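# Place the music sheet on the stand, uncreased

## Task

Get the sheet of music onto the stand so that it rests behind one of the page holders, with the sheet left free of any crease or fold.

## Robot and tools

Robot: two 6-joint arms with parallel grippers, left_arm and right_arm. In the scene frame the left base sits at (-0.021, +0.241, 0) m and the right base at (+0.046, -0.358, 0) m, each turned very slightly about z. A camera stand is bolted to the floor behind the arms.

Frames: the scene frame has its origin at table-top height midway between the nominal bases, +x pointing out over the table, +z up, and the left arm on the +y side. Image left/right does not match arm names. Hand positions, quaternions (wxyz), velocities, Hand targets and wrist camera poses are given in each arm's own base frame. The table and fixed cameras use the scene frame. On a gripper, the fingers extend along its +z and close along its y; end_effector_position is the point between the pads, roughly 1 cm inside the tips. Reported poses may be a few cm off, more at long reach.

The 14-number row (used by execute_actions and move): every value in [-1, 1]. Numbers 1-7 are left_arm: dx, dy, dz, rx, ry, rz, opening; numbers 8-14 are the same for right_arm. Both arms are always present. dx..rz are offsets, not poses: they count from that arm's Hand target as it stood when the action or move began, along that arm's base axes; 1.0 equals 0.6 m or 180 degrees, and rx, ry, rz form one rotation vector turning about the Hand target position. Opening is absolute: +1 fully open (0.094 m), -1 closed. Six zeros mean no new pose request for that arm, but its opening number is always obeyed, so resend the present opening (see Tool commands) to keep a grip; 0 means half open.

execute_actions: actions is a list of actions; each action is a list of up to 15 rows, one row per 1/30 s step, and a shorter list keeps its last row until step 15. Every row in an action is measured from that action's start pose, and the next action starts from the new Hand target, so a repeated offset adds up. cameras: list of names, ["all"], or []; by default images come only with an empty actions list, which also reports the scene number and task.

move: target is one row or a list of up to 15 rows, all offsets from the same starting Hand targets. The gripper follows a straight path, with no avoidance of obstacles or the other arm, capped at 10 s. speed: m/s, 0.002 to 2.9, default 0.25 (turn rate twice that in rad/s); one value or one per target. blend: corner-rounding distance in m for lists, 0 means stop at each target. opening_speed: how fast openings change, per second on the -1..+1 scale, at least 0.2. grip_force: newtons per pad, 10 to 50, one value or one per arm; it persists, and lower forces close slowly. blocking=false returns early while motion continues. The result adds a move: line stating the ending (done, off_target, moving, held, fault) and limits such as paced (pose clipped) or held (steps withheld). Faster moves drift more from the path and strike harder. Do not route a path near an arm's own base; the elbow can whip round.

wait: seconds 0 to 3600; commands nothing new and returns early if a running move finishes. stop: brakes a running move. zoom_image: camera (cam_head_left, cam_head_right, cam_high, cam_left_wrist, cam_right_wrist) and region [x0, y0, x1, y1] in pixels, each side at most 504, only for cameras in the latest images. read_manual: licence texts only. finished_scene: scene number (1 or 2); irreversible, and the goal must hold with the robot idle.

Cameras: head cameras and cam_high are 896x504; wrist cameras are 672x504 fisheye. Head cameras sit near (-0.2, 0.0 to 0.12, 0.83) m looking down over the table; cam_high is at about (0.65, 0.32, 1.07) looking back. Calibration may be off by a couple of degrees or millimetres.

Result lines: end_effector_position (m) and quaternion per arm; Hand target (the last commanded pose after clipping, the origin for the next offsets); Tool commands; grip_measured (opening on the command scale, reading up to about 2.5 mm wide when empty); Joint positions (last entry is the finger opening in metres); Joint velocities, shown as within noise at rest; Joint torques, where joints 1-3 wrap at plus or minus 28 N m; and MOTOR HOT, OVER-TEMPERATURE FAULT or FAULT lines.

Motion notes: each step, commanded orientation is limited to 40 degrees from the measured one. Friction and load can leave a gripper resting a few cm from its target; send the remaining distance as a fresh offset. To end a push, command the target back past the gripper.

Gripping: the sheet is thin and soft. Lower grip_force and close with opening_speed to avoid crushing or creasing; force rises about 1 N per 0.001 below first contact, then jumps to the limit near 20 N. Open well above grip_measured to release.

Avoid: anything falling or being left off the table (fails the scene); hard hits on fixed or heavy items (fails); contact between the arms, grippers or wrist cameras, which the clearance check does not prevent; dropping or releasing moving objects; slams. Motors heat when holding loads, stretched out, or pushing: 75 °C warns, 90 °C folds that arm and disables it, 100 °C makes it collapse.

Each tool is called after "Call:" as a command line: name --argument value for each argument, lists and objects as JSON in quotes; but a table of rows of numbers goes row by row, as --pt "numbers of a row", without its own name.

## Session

Call:
execute_actions --actions '[]'

Call:
zoom_image --camera "cam_head_left" --region '[390, 10, 670, 270]'

Call:
zoom_image --camera "cam_head_right" --region '[390, 10, 670, 270]'

Scene clock: 0.00 s.
left_arm: end_effector_position=(+0.2434, -0.1076, +0.4208) grip_measured=-0.992 end_effector_quat_wxyz=(+0.592, +0.189, +0.680, -0.389) | right_arm: end_effector_position=(+0.3837, +0.0011, +0.4072) grip_measured=+1.000 end_effector_quat_wxyz=(+0.707, +0.000, +0.707, +0.000)
Joint positions: left_arm=[0.214 0.783 1.016 -0.227 1.066 -0.316 0] | right_arm=[0 1.047 1.047 0 0 0 0.094]
Joint velocities: within noise
Joint torques (N m): no reading
Heat: left arm: 43 °C; right arm: 41 °C.
Hand target: left_arm +0.2413, -0.1080, +0.4227; +0.593, +0.190, +0.680, -0.388 | right_arm +0.3806, +0.0011, +0.4160; +0.714, +0.000, +0.700, +0.000
Tool commands: left_gripper/opening=-1.0 right_gripper/opening=+1.0
camera_calibration:
cam_left_wrist: T_world_to_cam=[[-0.74018, -0.59786, 0.30772, -0.02166], [-0.47871, 0.14717, -0.86555, 0.54778], [0.47219, -0.78797, -0.39514, 0.07908]] pos_world=[0.20885, -0.03126, 0.51204]
cam_right_wrist: T_world_to_cam=[[-0.0296, -0.9993, 0.02288, -0.0035], [-0.4349, -0.00773, -0.90045, 0.58447], [0.89999, -0.0366, -0.43437, -0.05962]] pos_world=[0.30774, -0.00116, 0.50047]

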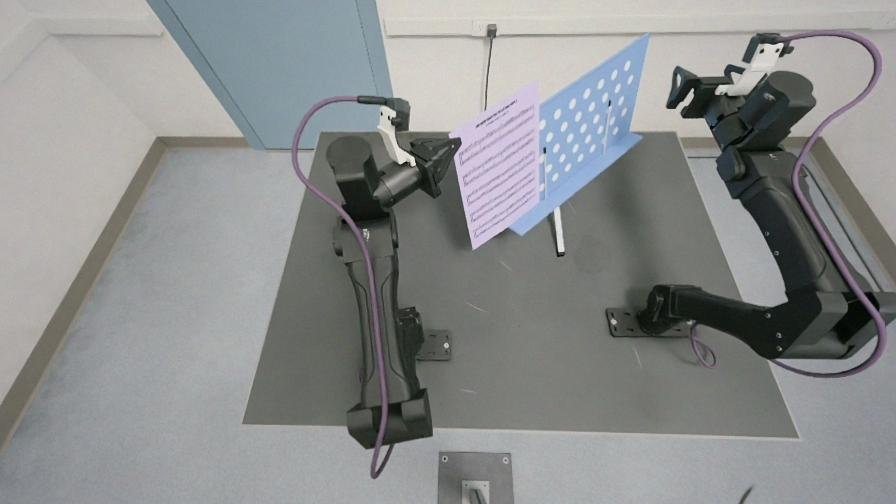

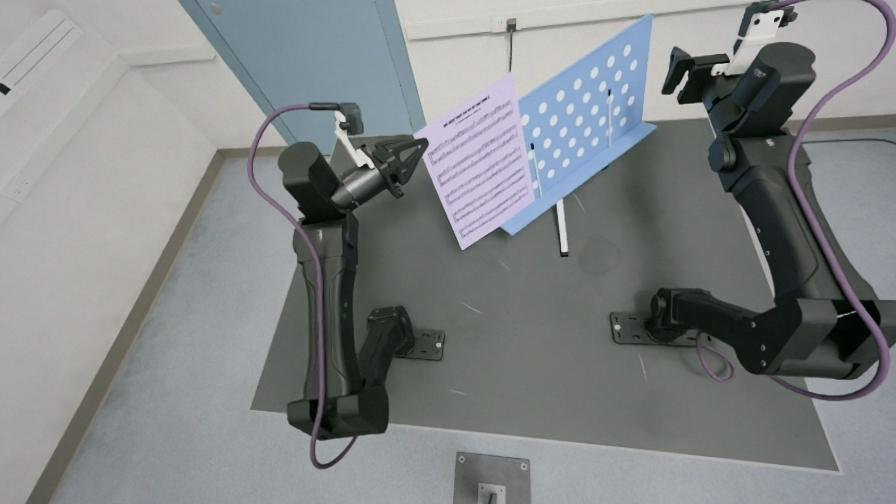

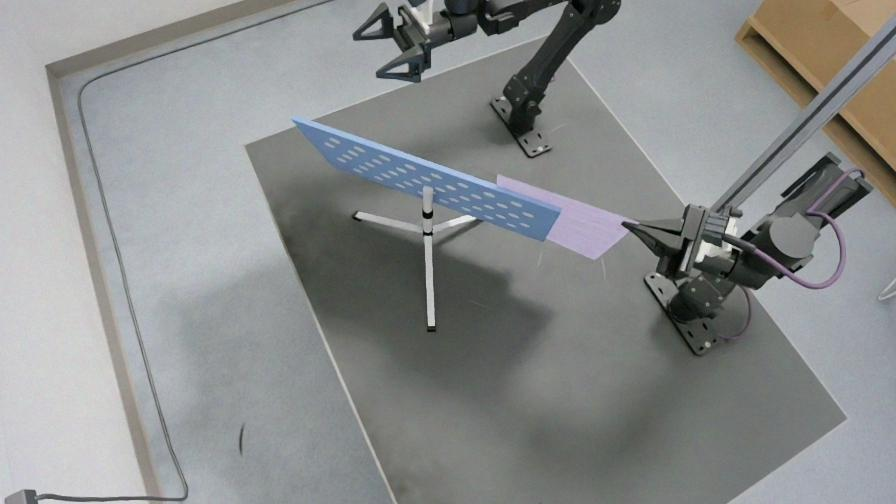

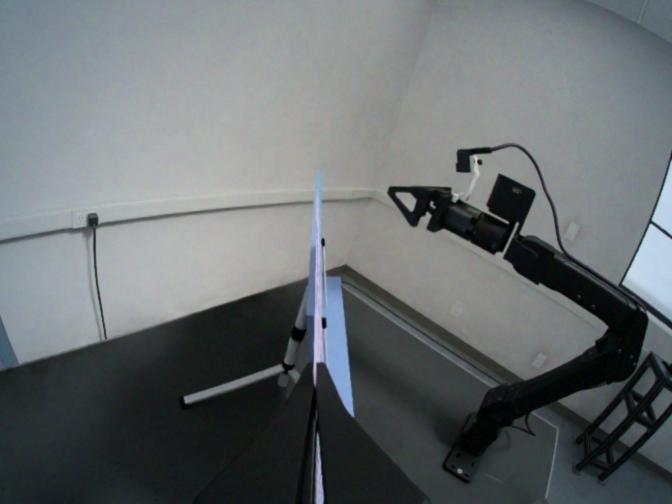

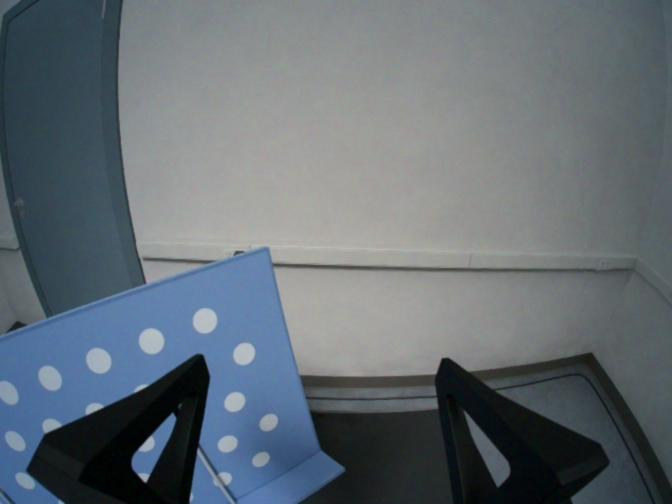

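Scaled by 1.800 from the camera's image (finer frame: 1280x720).

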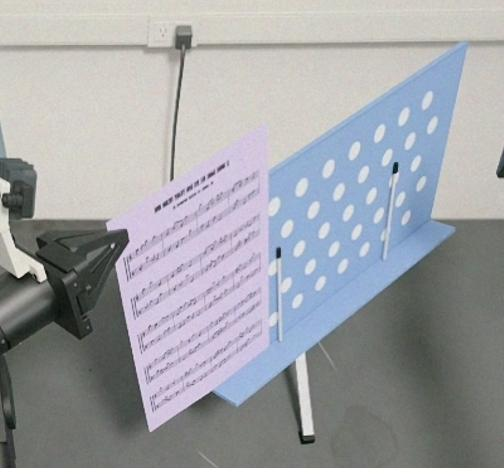

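Scaled by 1.800 from the camera's image (finer frame: 1280x720).

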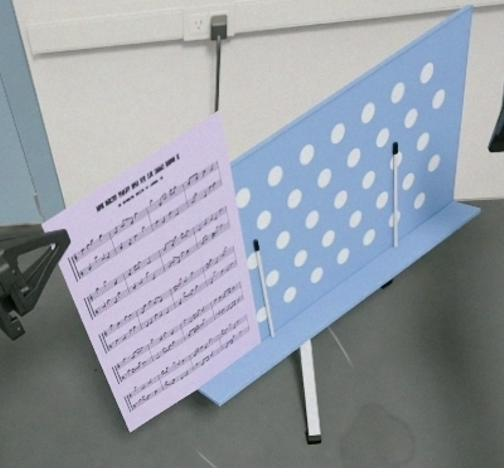

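Call:
move --pt "-0.042 0.085 0.085 0 0 0 -1 -0.27 0.1 -0.03 0 0 0 1" --pt "-0.042 0.085 0.085 0 0 0 -1 -0.257 0.393 -0.158 -0.0352 0.0942 0.217 0.3" --speed 0.2 --blend '[0.04,0]' --cameras '["all"]'

Call:
zoom_image --camera "cam_left_wrist" --region '[260, 180, 380, 390]'

Scene clock: 6.47 s.
left_arm: end_effector_position=(+0.2199, -0.0552, +0.4653) grip_measured=-0.992 end_effector_quat_wxyz=(+0.589, +0.181, +0.682, -0.395) | right_arm: end_effector_position=(+0.2236, +0.2352, +0.3050) grip_measured=+0.303 end_effector_quat_wxyz=(+0.550, -0.277, +0.764, +0.193)
Joint positions: left_arm=[0.665 0.863 1.206 -0.256 1.514 -0.419 0] | right_arm=[0.942 0.857 0.889 -0.368 0.243 0.074 0.061]
Joint torques (N m): left_arm=[0.59 0.38 7.38 1.41 0.03 -0.03] | right_arm=[-0.57 -0.28 9.44 2.49 0 -0.05]
Heat: left arm: 44 °C; right arm: 43 °C.
Hand target: left_arm +0.2160, -0.0571, +0.4737; +0.593, +0.190, +0.679, -0.388 | right_arm +0.2265, +0.2368, +0.3212; +0.563, -0.272, +0.754, +0.200
Off the commanded pose: left_arm 0.009 m, 1 deg | right_arm 0.017 m, 2 deg.
move: off_target (right_arm); target 2's new opening was sent with right_arm's hand 0.017 m and 2 deg from that target
cam_left_wrist: T_world_to_cam=[[-0.7345, -0.5945, 0.32725, -0.03159], [-0.49122, 0.13305, -0.86081, 0.5671], [0.46821, -0.79301, -0.38976, 0.14715]] pos_world=[0.18647, 0.02246, 0.55586]
cam_right_wrist: T_world_to_cam=[[0.61843, -0.78482, 0.04008, 0.0275], [-0.53219, -0.45579, -0.71346, 0.49472], [0.5782, 0.4199, -0.69955, 0.09409]] pos_world=[0.19187, 0.20756, 0.41768]

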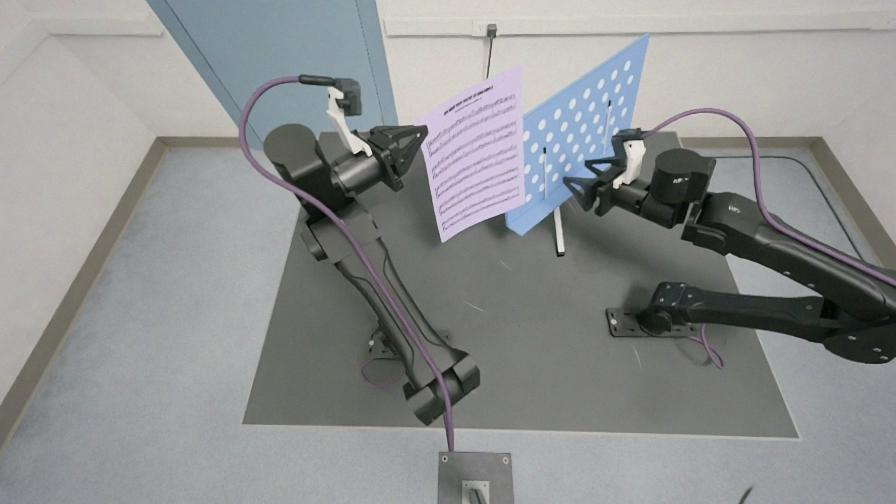

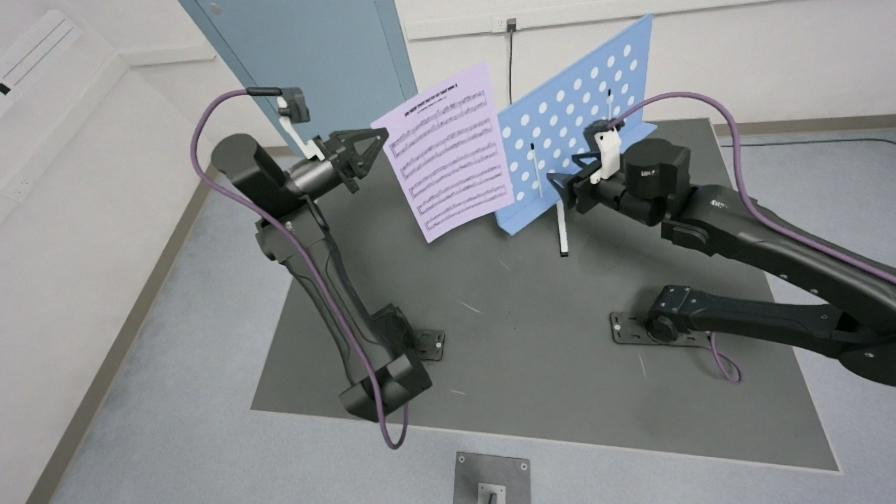

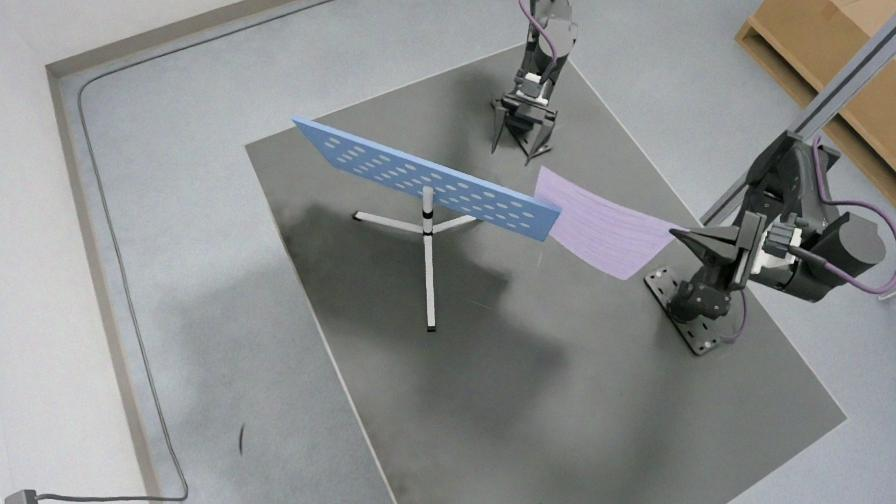

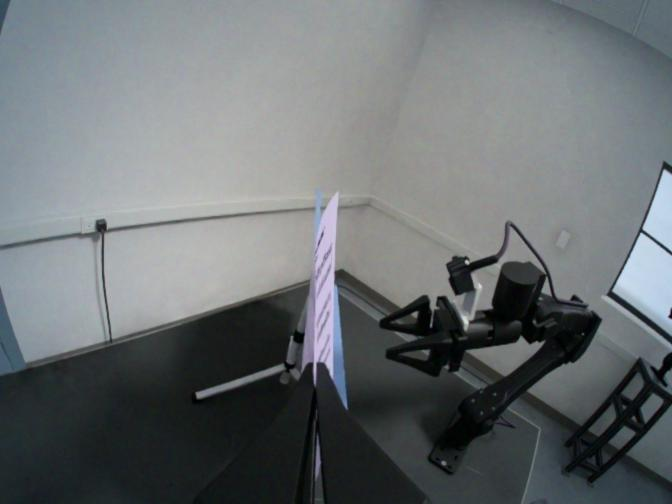

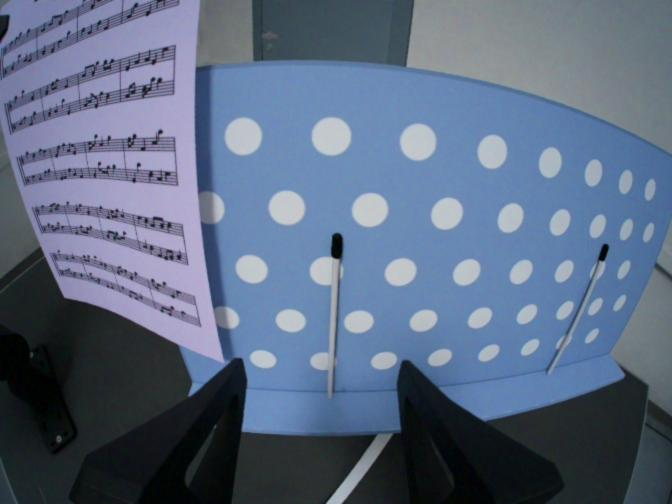

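Scaled by 2.400 from the camera's image (finer frame: 960x720).

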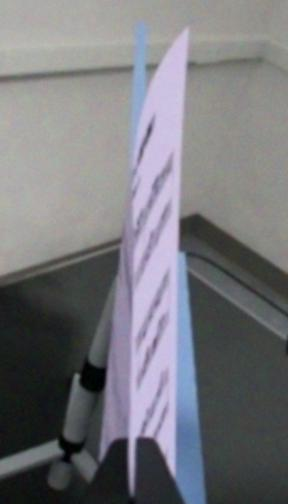

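Call:
move --target '[0,0,0,0,0,0,-1,0.102,0.0635,-0.011,0,0,0,0.3]' --speed 0.08 --cameras '["cam_left_wrist","cam_right_wrist"]'

Call:
zoom_image --camera "cam_right_wrist" --region '[200, 250, 450, 504]'

Call:
zoom_image --camera "cam_left_wrist" --region '[270, 200, 400, 390]'

Scene clock: 9.80 s.
left_arm: end_effector_position=(+0.2199, -0.0552, +0.4653) grip_measured=-0.992 end_effector_quat_wxyz=(+0.589, +0.181, +0.682, -0.395) | right_arm: end_effector_position=(+0.2829, +0.2723, +0.2988) grip_measured=+0.302 end_effector_quat_wxyz=(+0.549, -0.274, +0.765, +0.195)
Joint positions: left_arm=[0.665 0.863 1.206 -0.256 1.514 -0.419 0] | right_arm=[0.823 1.12 0.971 -0.18 0.13 0.042 0.061]
Joint torques (N m): left_arm=[0.57 0.44 7.42 1.43 0.05 -0.07] | right_arm=[-0.58 -2.65 9.8 2.52 -0.02 -0.08]
Heat: left arm: 45 °C; right arm: 43 °C.
Hand target: left_arm +0.2160, -0.0571, +0.4737; +0.593, +0.190, +0.679, -0.388 | right_arm +0.2877, +0.2749, +0.3145; +0.563, -0.272, +0.754, +0.200
Off the commanded pose: left_arm 0.009 m, 1 deg | right_arm 0.017 m, 2 deg.
move: off_target (right_arm)
cam_left_wrist: T_world_to_cam=[[-0.7345, -0.5945, 0.32725, -0.03159], [-0.49122, 0.13305, -0.86081, 0.5671], [0.46821, -0.79301, -0.38976, 0.14715]] pos_world=[0.18647, 0.02246, 0.55586]
cam_right_wrist: T_world_to_cam=[[0.6172, -0.78608, 0.03383, 0.02266], [-0.53565, -0.45129, -0.71374, 0.53865], [0.57632, 0.4224, -0.6996, 0.03986]] pos_world=[0.25157, 0.24406, 0.41158]

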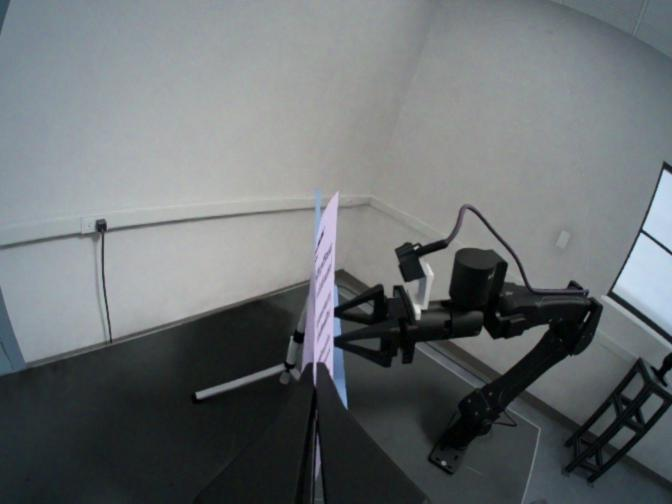

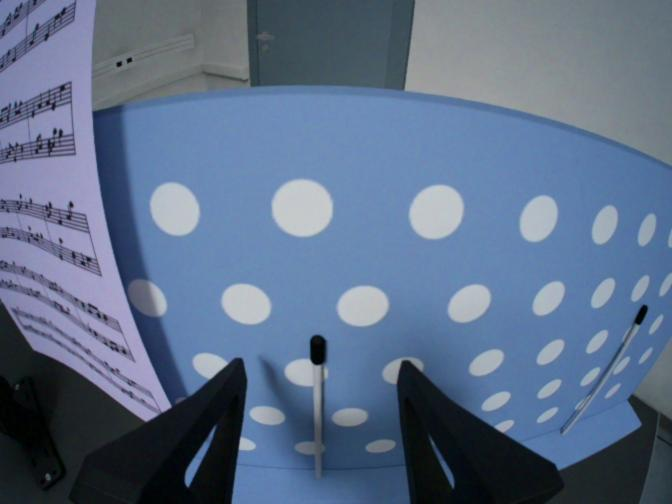

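Scaled by 1.984 from the camera's image (finer frame: 960x720).

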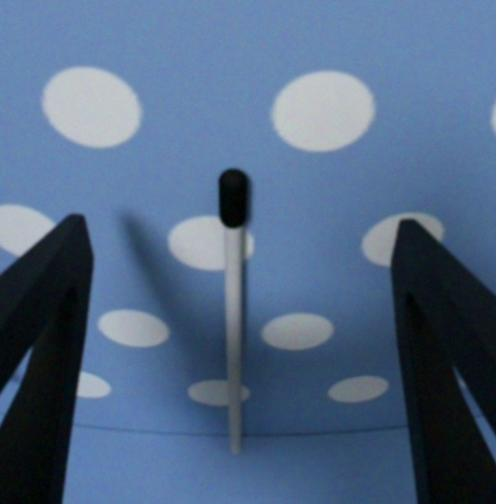

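Scaled by 2.653 from the camera's image (finer frame: 960x720).

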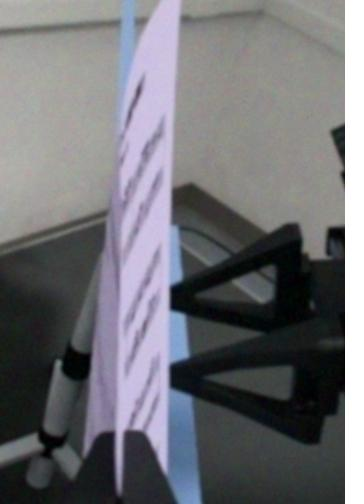

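Call:
move --pt "0 0 0 0 0 0 -1 0.0145 0.0105 0.0065 0 0 0 0.3" --pt "0 0 0 0 0 0 -1 0.0145 0.0105 0.0065 0 0 0 -0.94" --speed 0.04 --opening_speed 0.5 --cameras '["cam_right_wrist","cam_head_left"]'

Call:
zoom_image --camera "cam_right_wrist" --region '[200, 250, 450, 504]'

Scene clock: 14.67 s.
left_arm: end_effector_position=(+0.2199, -0.0552, +0.4653) grip_measured=-0.992 end_effector_quat_wxyz=(+0.589, +0.181, +0.682, -0.395) | right_arm: end_effector_position=(+0.2915, +0.2786, +0.3032) grip_measured=-0.937 end_effector_quat_wxyz=(+0.550, -0.274, +0.764, +0.196)
Joint positions: left_arm=[0.665 0.863 1.206 -0.256 1.514 -0.419 0] | right_arm=[0.815 1.163 1.012 -0.176 0.122 0.039 0.003]
Joint torques (N m): left_arm=[0.58 0.44 7.43 1.43 0.06 0] | right_arm=[-0.55 -2.82 9.81 2.52 -0.04 -0.08]
Heat: left arm: 45 °C; right arm: 43 °C.
Hand target: left_arm +0.2160, -0.0571, +0.4737; +0.593, +0.190, +0.679, -0.388 | right_arm +0.2964, +0.2812, +0.3184; +0.563, -0.272, +0.754, +0.200
Off the commanded pose: left_arm 0.009 m, 1 deg | right_arm 0.016 m, 2 deg.
move: off_target (right_arm); target 2's new opening was sent with right_arm's hand 0.016 m and 2 deg from that target
cam_right_wrist: T_world_to_cam=[[0.6175, -0.78586, 0.0333, 0.02223], [-0.53507, -0.45072, -0.71453, 0.54904], [0.57653, 0.42341, -0.69881, 0.03465]] pos_world=[0.26007, 0.25026, 0.41578]
Images, in order (width x height): cam_head_left 896x504, cam_right_wrist 672x504.

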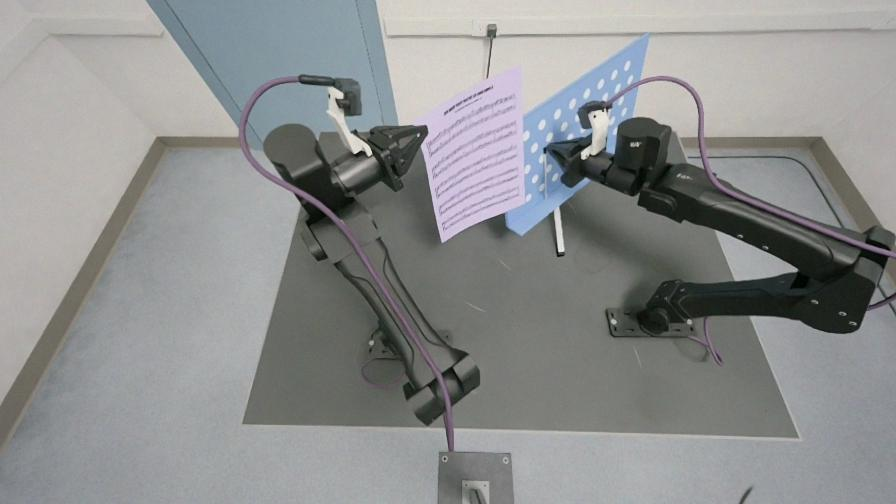

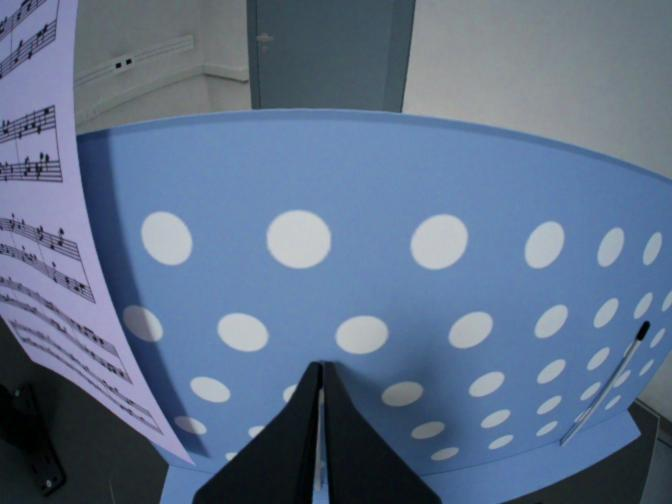

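Scaled by 1.984 from the camera's image (finer frame: 960x720).

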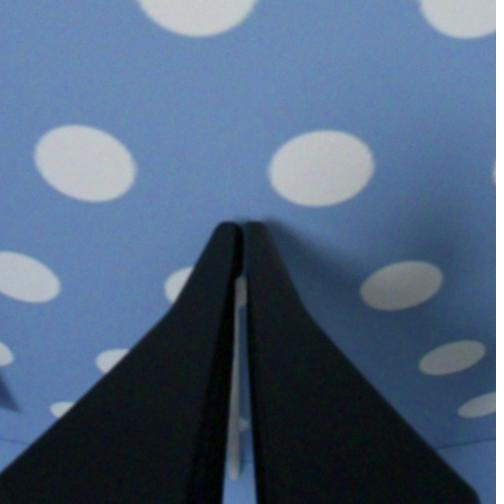

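Call:
move --pt "0 0 0 0 0 0 -1 0 0 0 0 0 0 -1" --pt "0 0 0 0 0 0 -1 -0.0505 -0.041 0.016 0 0 0 -1" --speed 0.03 --opening_speed 0.5 --cameras '["cam_right_wrist","cam_head_left","cam_left_wrist"]'

Call:
zoom_image --camera "cam_left_wrist" --region '[270, 180, 400, 390]'

Call:
zoom_image --camera "cam_head_left" --region '[400, 20, 670, 270]'

Scene clock: 17.97 s.
left_arm: end_effector_position=(+0.2199, -0.0552, +0.4653) grip_measured=-0.992 end_effector_quat_wxyz=(+0.589, +0.181, +0.682, -0.395) | right_arm: end_effector_position=(+0.2708, +0.2600, +0.3234) grip_measured=-0.992 end_effector_quat_wxyz=(+0.559, -0.272, +0.757, +0.199)
Joint positions: left_arm=[0.665 0.863 1.206 -0.256 1.514 -0.419 0] | right_arm=[0.826 1.054 1.012 -0.26 0.133 0.039 0]
Joint torques (N m): left_arm=[0.49 0.43 7.45 1.41 0.07 -0.06] | right_arm=[0.59 -4.52 6.93 2.25 0.1 -0.01]
Heat: left arm: 45 °C; right arm: 43 °C.
Hand target: left_arm +0.2160, -0.0571, +0.4737; +0.593, +0.190, +0.679, -0.388 | right_arm +0.2660, +0.2566, +0.3281; +0.564, -0.272, +0.754, +0.200
Off the commanded pose: left_arm 0.009 m, 1 deg | right_arm 0.007 m, 1 deg.
move: done
cam_left_wrist: T_world_to_cam=[[-0.7345, -0.5945, 0.32725, -0.03159], [-0.49122, 0.13305, -0.86081, 0.5671], [0.46821, -0.79301, -0.38976, 0.14715]] pos_world=[0.18647, 0.02246, 0.55586]
cam_right_wrist: T_world_to_cam=[[0.61751, -0.78587, 0.03285, 0.01998], [-0.52065, -0.4397, -0.73184, 0.543], [0.58957, 0.43482, -0.68069, 0.05629]] pos_world=[0.23719, 0.22999, 0.43505]
Images, in order (width x height): cam_head_left 896x504, cam_left_wrist 672x504, cam_right_wrist 672x504.

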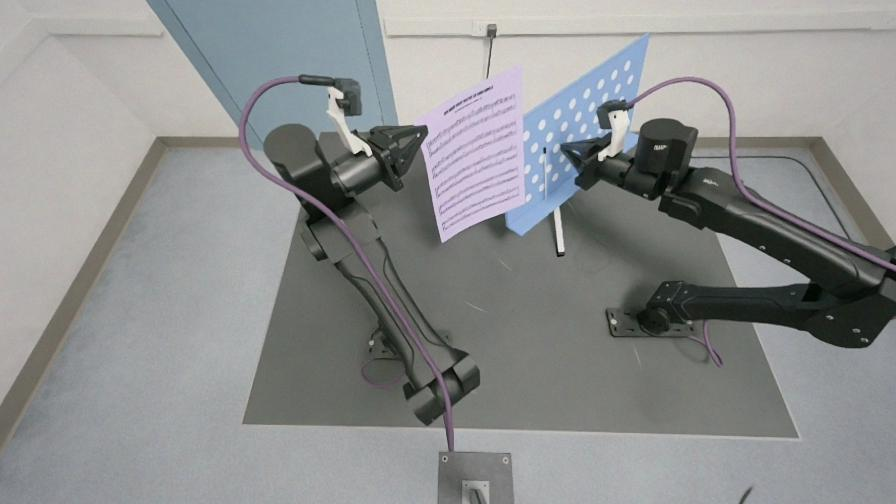

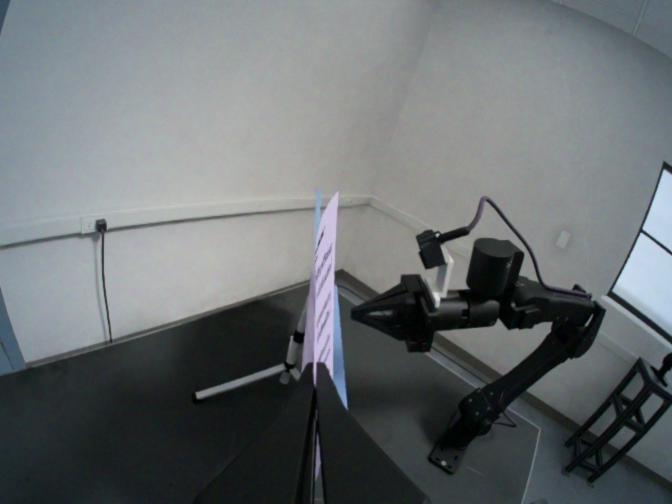

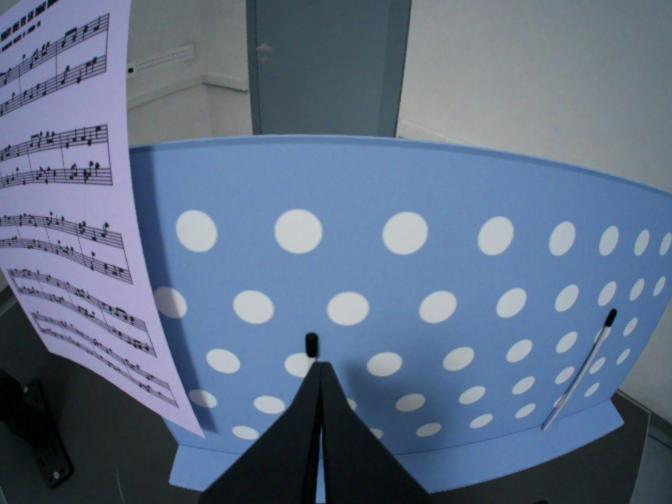

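Scaled by 2.400 from the camera's image (finer frame: 960x720).

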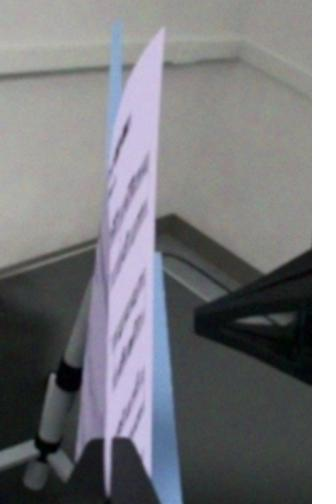

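Scaled by 1.867 from the camera's image (finer frame: 1280x720).

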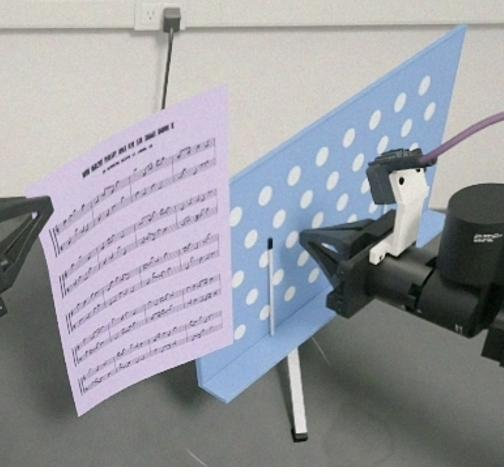

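Call:
move --pt "0 0 0 0 0 0 -1 0 0 0 0 0 0 0.2" --pt "0 0 0 0 0 0 -1 0.018 0.0165 -0.0207 0 0 0 0.2" --pt "0 0 0 0 0 0 -1 0.055 0.0467 -0.036 0 0 0 0.2" --speed 0.05 --blend '[0,0.01,0]' --cameras '["cam_right_wrist","cam_left_wrist"]'

Call:
zoom_image --camera "cam_right_wrist" --region '[200, 250, 450, 504]'

Scene clock: 21.90 s.
left_arm: end_effector_position=(+0.2199, -0.0552, +0.4653) grip_measured=-0.992 end_effector_quat_wxyz=(+0.589, +0.181, +0.682, -0.395) | right_arm: end_effector_position=(+0.2953, +0.2831, +0.3024) grip_measured=+0.198 end_effector_quat_wxyz=(+0.558, -0.271, +0.759, +0.200)
Joint positions: left_arm=[0.665 0.863 1.206 -0.256 1.514 -0.419 0] | right_arm=[0.816 1.178 0.996 -0.124 0.123 0.039 0.056]
Joint torques (N m): left_arm=[0.49 0.38 7.43 1.41 0.03 -0.06] | right_arm=[-0.57 -2.99 7.98 2.52 -0.05 -0.07]
Heat: left arm: 45 °C; right arm: 43 °C.
Hand target: left_arm +0.2160, -0.0571, +0.4737; +0.593, +0.190, +0.679, -0.388 | right_arm +0.2991, +0.2846, +0.3066; +0.564, -0.271, +0.754, +0.200
Off the commanded pose: left_arm 0.009 m, 1 deg | right_arm 0.006 m, 1 deg.
move: done; blend cut to 0.0095 m at target 2
cam_left_wrist: T_world_to_cam=[[-0.7345, -0.5945, 0.32725, -0.03159], [-0.49122, 0.13305, -0.86081, 0.5671], [0.46821, -0.79301, -0.38976, 0.14715]] pos_world=[0.18647, 0.02246, 0.55586]
cam_right_wrist: T_world_to_cam=[[0.61701, -0.78636, 0.03046, 0.02469], [-0.52387, -0.43932, -0.72977, 0.55064], [0.58725, 0.43432, -0.68302, 0.01896]] pos_world=[0.26209, 0.25309, 0.41404]
Images, in order (width x height): cam_left_wrist 672x504, cam_right_wrist 672x504.

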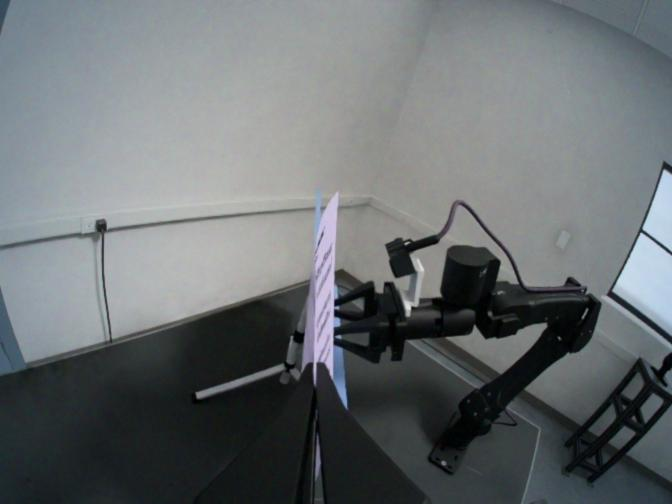

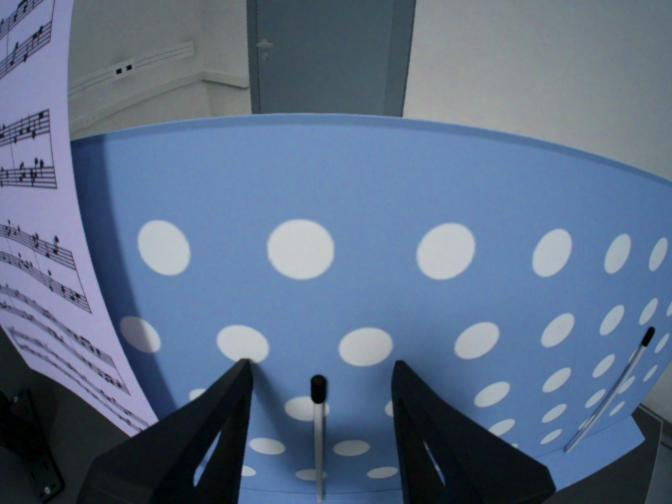

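Scaled by 1.984 from the camera's image (finer frame: 960x720).

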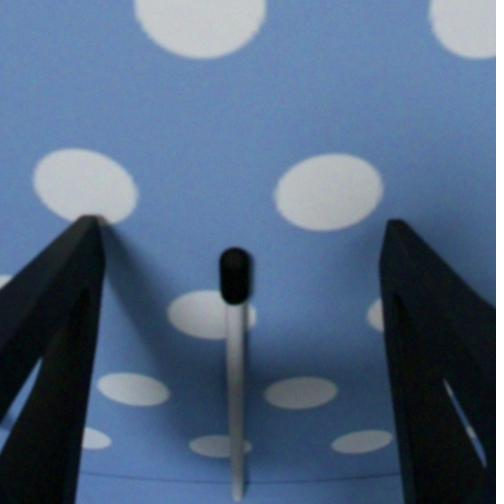

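Call:
move --pt "0 0 0 0 0 0 -1 0.0017 0.001 -0.018 0 0 0 0.2" --pt "0 0 0 0 0 0 -1 0.0017 0.001 -0.018 0 0 0 -1" --speed 0.04 --opening_speed 0.5 --cameras '["cam_right_wrist"]'

Call:
zoom_image --camera "cam_right_wrist" --region '[200, 250, 450, 504]'

Scene clock: 26.03 s.
left_arm: end_effector_position=(+0.2199, -0.0552, +0.4653) grip_measured=-0.992 end_effector_quat_wxyz=(+0.589, +0.181, +0.682, -0.395) | right_arm: end_effector_position=(+0.2959, +0.2855, +0.3037) grip_measured=-0.943 end_effector_quat_wxyz=(+0.566, -0.270, +0.751, +0.207)
Joint positions: left_arm=[0.665 0.863 1.206 -0.256 1.514 -0.419 0] | right_arm=[0.816 1.178 0.978 -0.079 0.117 0.039 0.003]
Joint torques (N m): left_arm=[0.66 0.49 7.41 1.43 0.05 -0.01] | right_arm=[-0.68 -2.77 6.34 2.53 0.02 -0.06]
Heat: left arm: 45 °C; right arm: 44 °C.
Hand target: left_arm +0.2160, -0.0571, +0.4737; +0.593, +0.190, +0.679, -0.388 | right_arm +0.3001, +0.2852, +0.2959; +0.564, -0.272, +0.754, +0.200
Off the commanded pose: left_arm 0.009 m, 1 deg | right_arm 0.009 m, 1 deg.
move: done
cam_right_wrist: T_world_to_cam=[[0.62148, -0.78302, 0.02522, 0.02534], [-0.50903, -0.42807, -0.74676, 0.55058], [0.59552, 0.45126, -0.66462, 0.00556]] pos_world=[0.2612, 0.25302, 0.4142]

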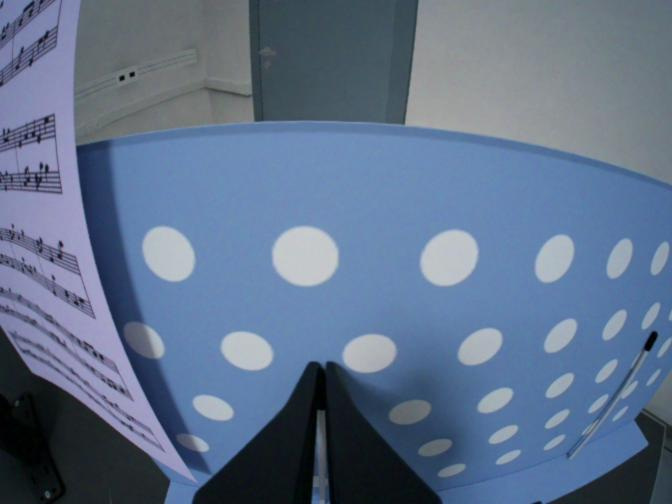

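Scaled by 1.984 from the camera's image (finer frame: 960x720).

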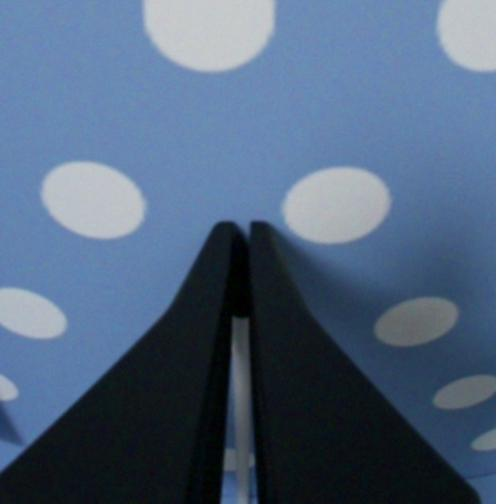

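Call:
move --target '[0,0,0,0,0,0,-1,-0.0505,-0.041,0.018,0,0,0,-1]' --speed 0.03 --cameras '["cam_right_wrist","cam_left_wrist","cam_head_left"]'

Call:
zoom_image --camera "cam_left_wrist" --region '[270, 180, 400, 390]'

Call:
zoom_image --camera "cam_head_left" --region '[400, 20, 670, 270]'

Scene clock: 28.70 s.
left_arm: end_effector_position=(+0.2199, -0.0552, +0.4653) grip_measured=-0.992 end_effector_quat_wxyz=(+0.589, +0.181, +0.682, -0.395) | right_arm: end_effector_position=(+0.2744, +0.2672, +0.3098) grip_measured=-0.946 end_effector_quat_wxyz=(+0.567, -0.272, +0.750, +0.208)
Joint positions: left_arm=[0.665 0.863 1.206 -0.256 1.514 -0.419 0] | right_arm=[0.828 1.065 0.938 -0.15 0.124 0.039 0.003]
Joint torques (N m): left_arm=[0.5 0.51 7.43 1.42 0.03 -0.04] | right_arm=[0.43 -4.92 6.35 2.04 0.2 0]
Heat: left arm: 46 °C; right arm: 44 °C.
Hand target: left_arm +0.2160, -0.0571, +0.4737; +0.593, +0.190, +0.679, -0.388 | right_arm +0.2697, +0.2607, +0.3066; +0.564, -0.272, +0.754, +0.200
Off the commanded pose: left_arm 0.009 m, 1 deg | right_arm 0.009 m, 1 deg.
move: done
cam_left_wrist: T_world_to_cam=[[-0.7345, -0.5945, 0.32725, -0.03159], [-0.49122, 0.13305, -0.86081, 0.5671], [0.46821, -0.79301, -0.38976, 0.14715]] pos_world=[0.18647, 0.02246, 0.55586]
cam_right_wrist: T_world_to_cam=[[0.62496, -0.7802, 0.02676, 0.02198], [-0.50465, -0.42991, -0.74866, 0.53625], [0.59561, 0.45438, -0.66241, 0.02918]] pos_world=[0.2395, 0.23444, 0.42021]
Images, in order (width x height): cam_head_left 896x504, cam_left_wrist 672x504, cam_right_wrist 672x504.

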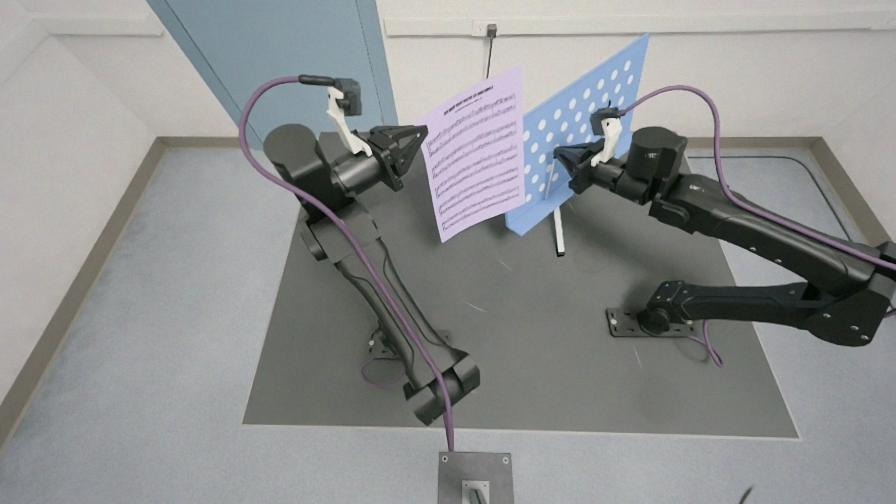

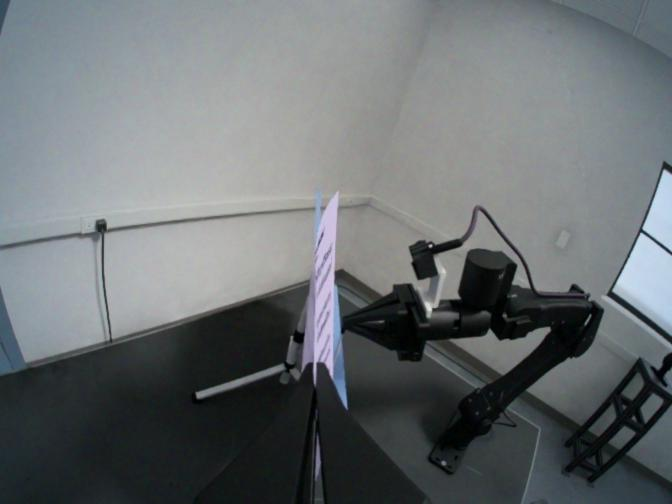

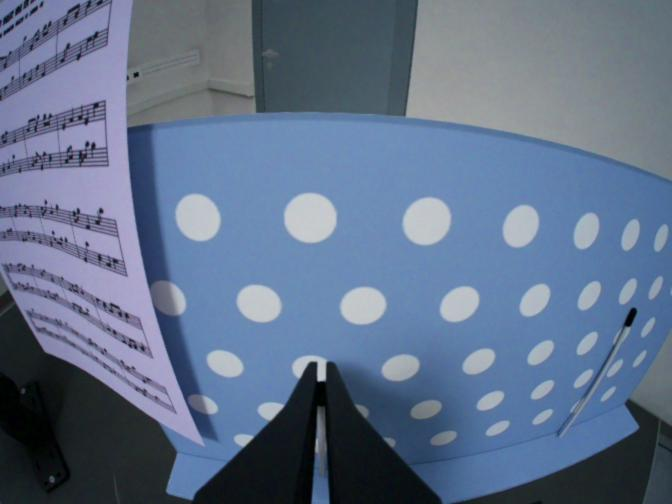

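Scaled by 2.400 from the camera's image (finer frame: 960x720).

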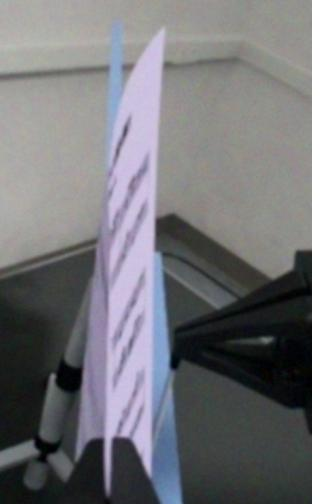

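Scaled by 1.867 from the camera's image (finer frame: 1280x720).

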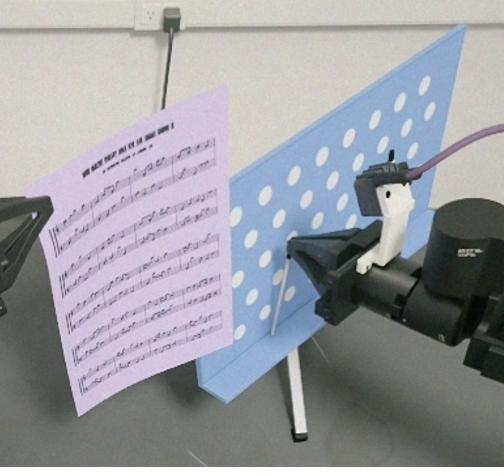

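Call:
move --target '[0.108,-0.105,0.014,0,0,0,-1,0,0,0,0,0,0,-1]' --speed 0.07 --cameras '["cam_right_wrist","cam_left_wrist","cam_head_left"]'

Call:
zoom_image --camera "cam_left_wrist" --region '[270, 180, 400, 390]'

Call:
zoom_image --camera "cam_head_left" --region '[400, 20, 670, 270]'

Scene clock: 32.47 s.
left_arm: end_effector_position=(+0.2826, -0.1190, +0.4744) grip_measured=-0.992 end_effector_quat_wxyz=(+0.589, +0.188, +0.681, -0.392) | right_arm: end_effector_position=(+0.2744, +0.2672, +0.3098) grip_measured=-0.946 end_effector_quat_wxyz=(+0.567, -0.272, +0.750, +0.208)
Joint positions: left_arm=[0.098 1.01 1.319 -0.305 0.953 -0.32 0] | right_arm=[0.828 1.065 0.938 -0.15 0.124 0.039 0.003]
Joint torques (N m): left_arm=[-0.7 -0.87 7.84 1.68 -0.14 0.07] | right_arm=[0.42 -4.97 6.32 2.04 0.2 -0.01]
Heat: left arm: 46 °C; right arm: 43 °C.
Hand target: left_arm +0.2809, -0.1200, +0.4821; +0.593, +0.190, +0.679, -0.388 | right_arm +0.2698, +0.2607, +0.3066; +0.564, -0.272, +0.754, +0.200
Off the commanded pose: left_arm 0.008 m, 1 deg | right_arm 0.009 m, 1 deg.
move: done
cam_left_wrist: T_world_to_cam=[[-0.74081, -0.59358, 0.31443, -0.01855], [-0.48323, 0.14578, -0.86327, 0.61464], [0.46658, -0.79146, -0.39483, 0.07375]] pos_world=[0.24886, -0.04225, 0.56555]
cam_right_wrist: T_world_to_cam=[[0.62496, -0.7802, 0.02676, 0.02198], [-0.50465, -0.42991, -0.74866, 0.53625], [0.59561, 0.45438, -0.66241, 0.02918]] pos_world=[0.2395, 0.23444, 0.42021]
Images, in order (width x height): cam_head_left 896x504, cam_left_wrist 672x504, cam_right_wrist 672x504.

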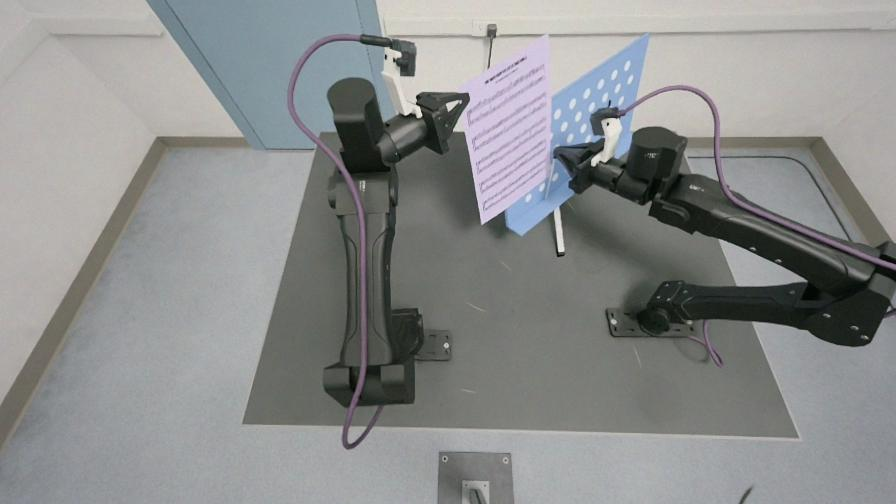

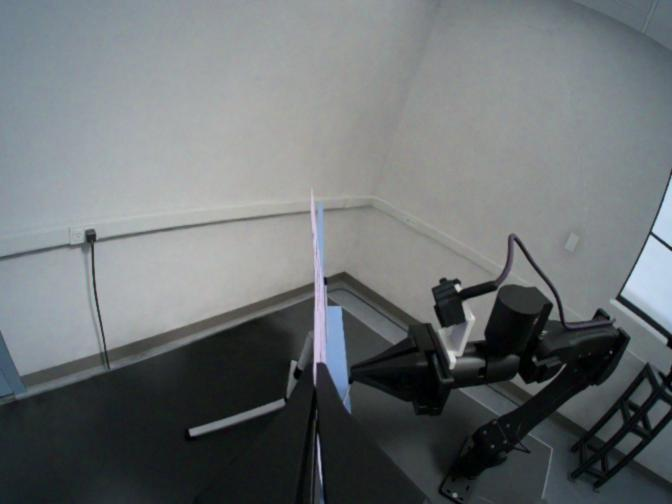

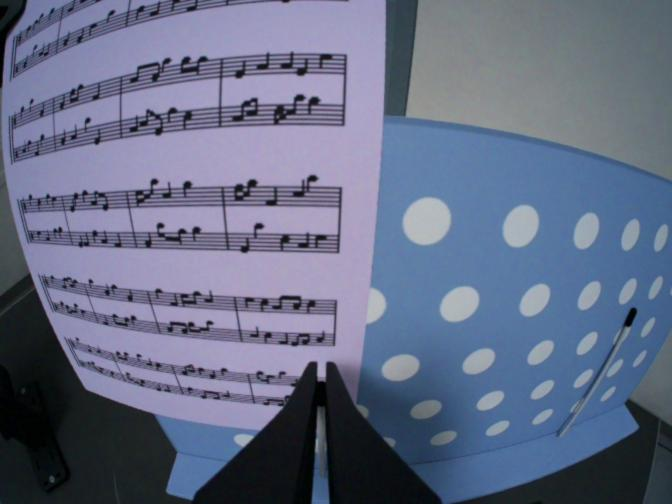

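Scaled by 2.400 from the camera's image (finer frame: 960x720).

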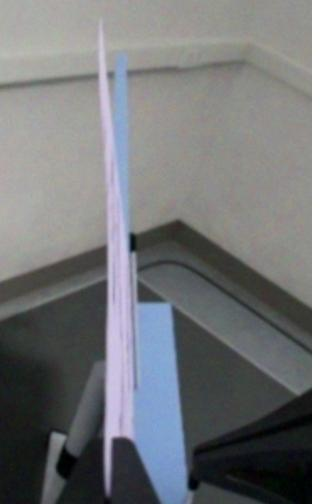

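Scaled by 1.867 from the camera's image (finer frame: 1280x720).

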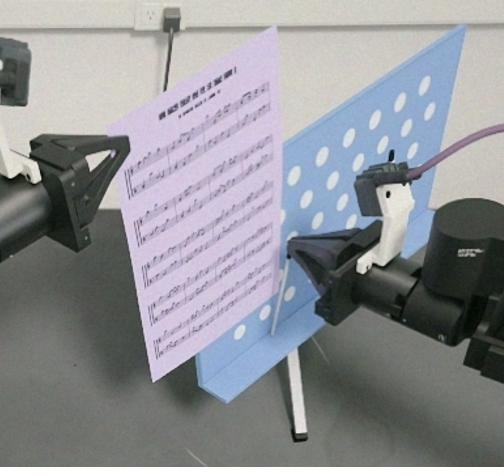

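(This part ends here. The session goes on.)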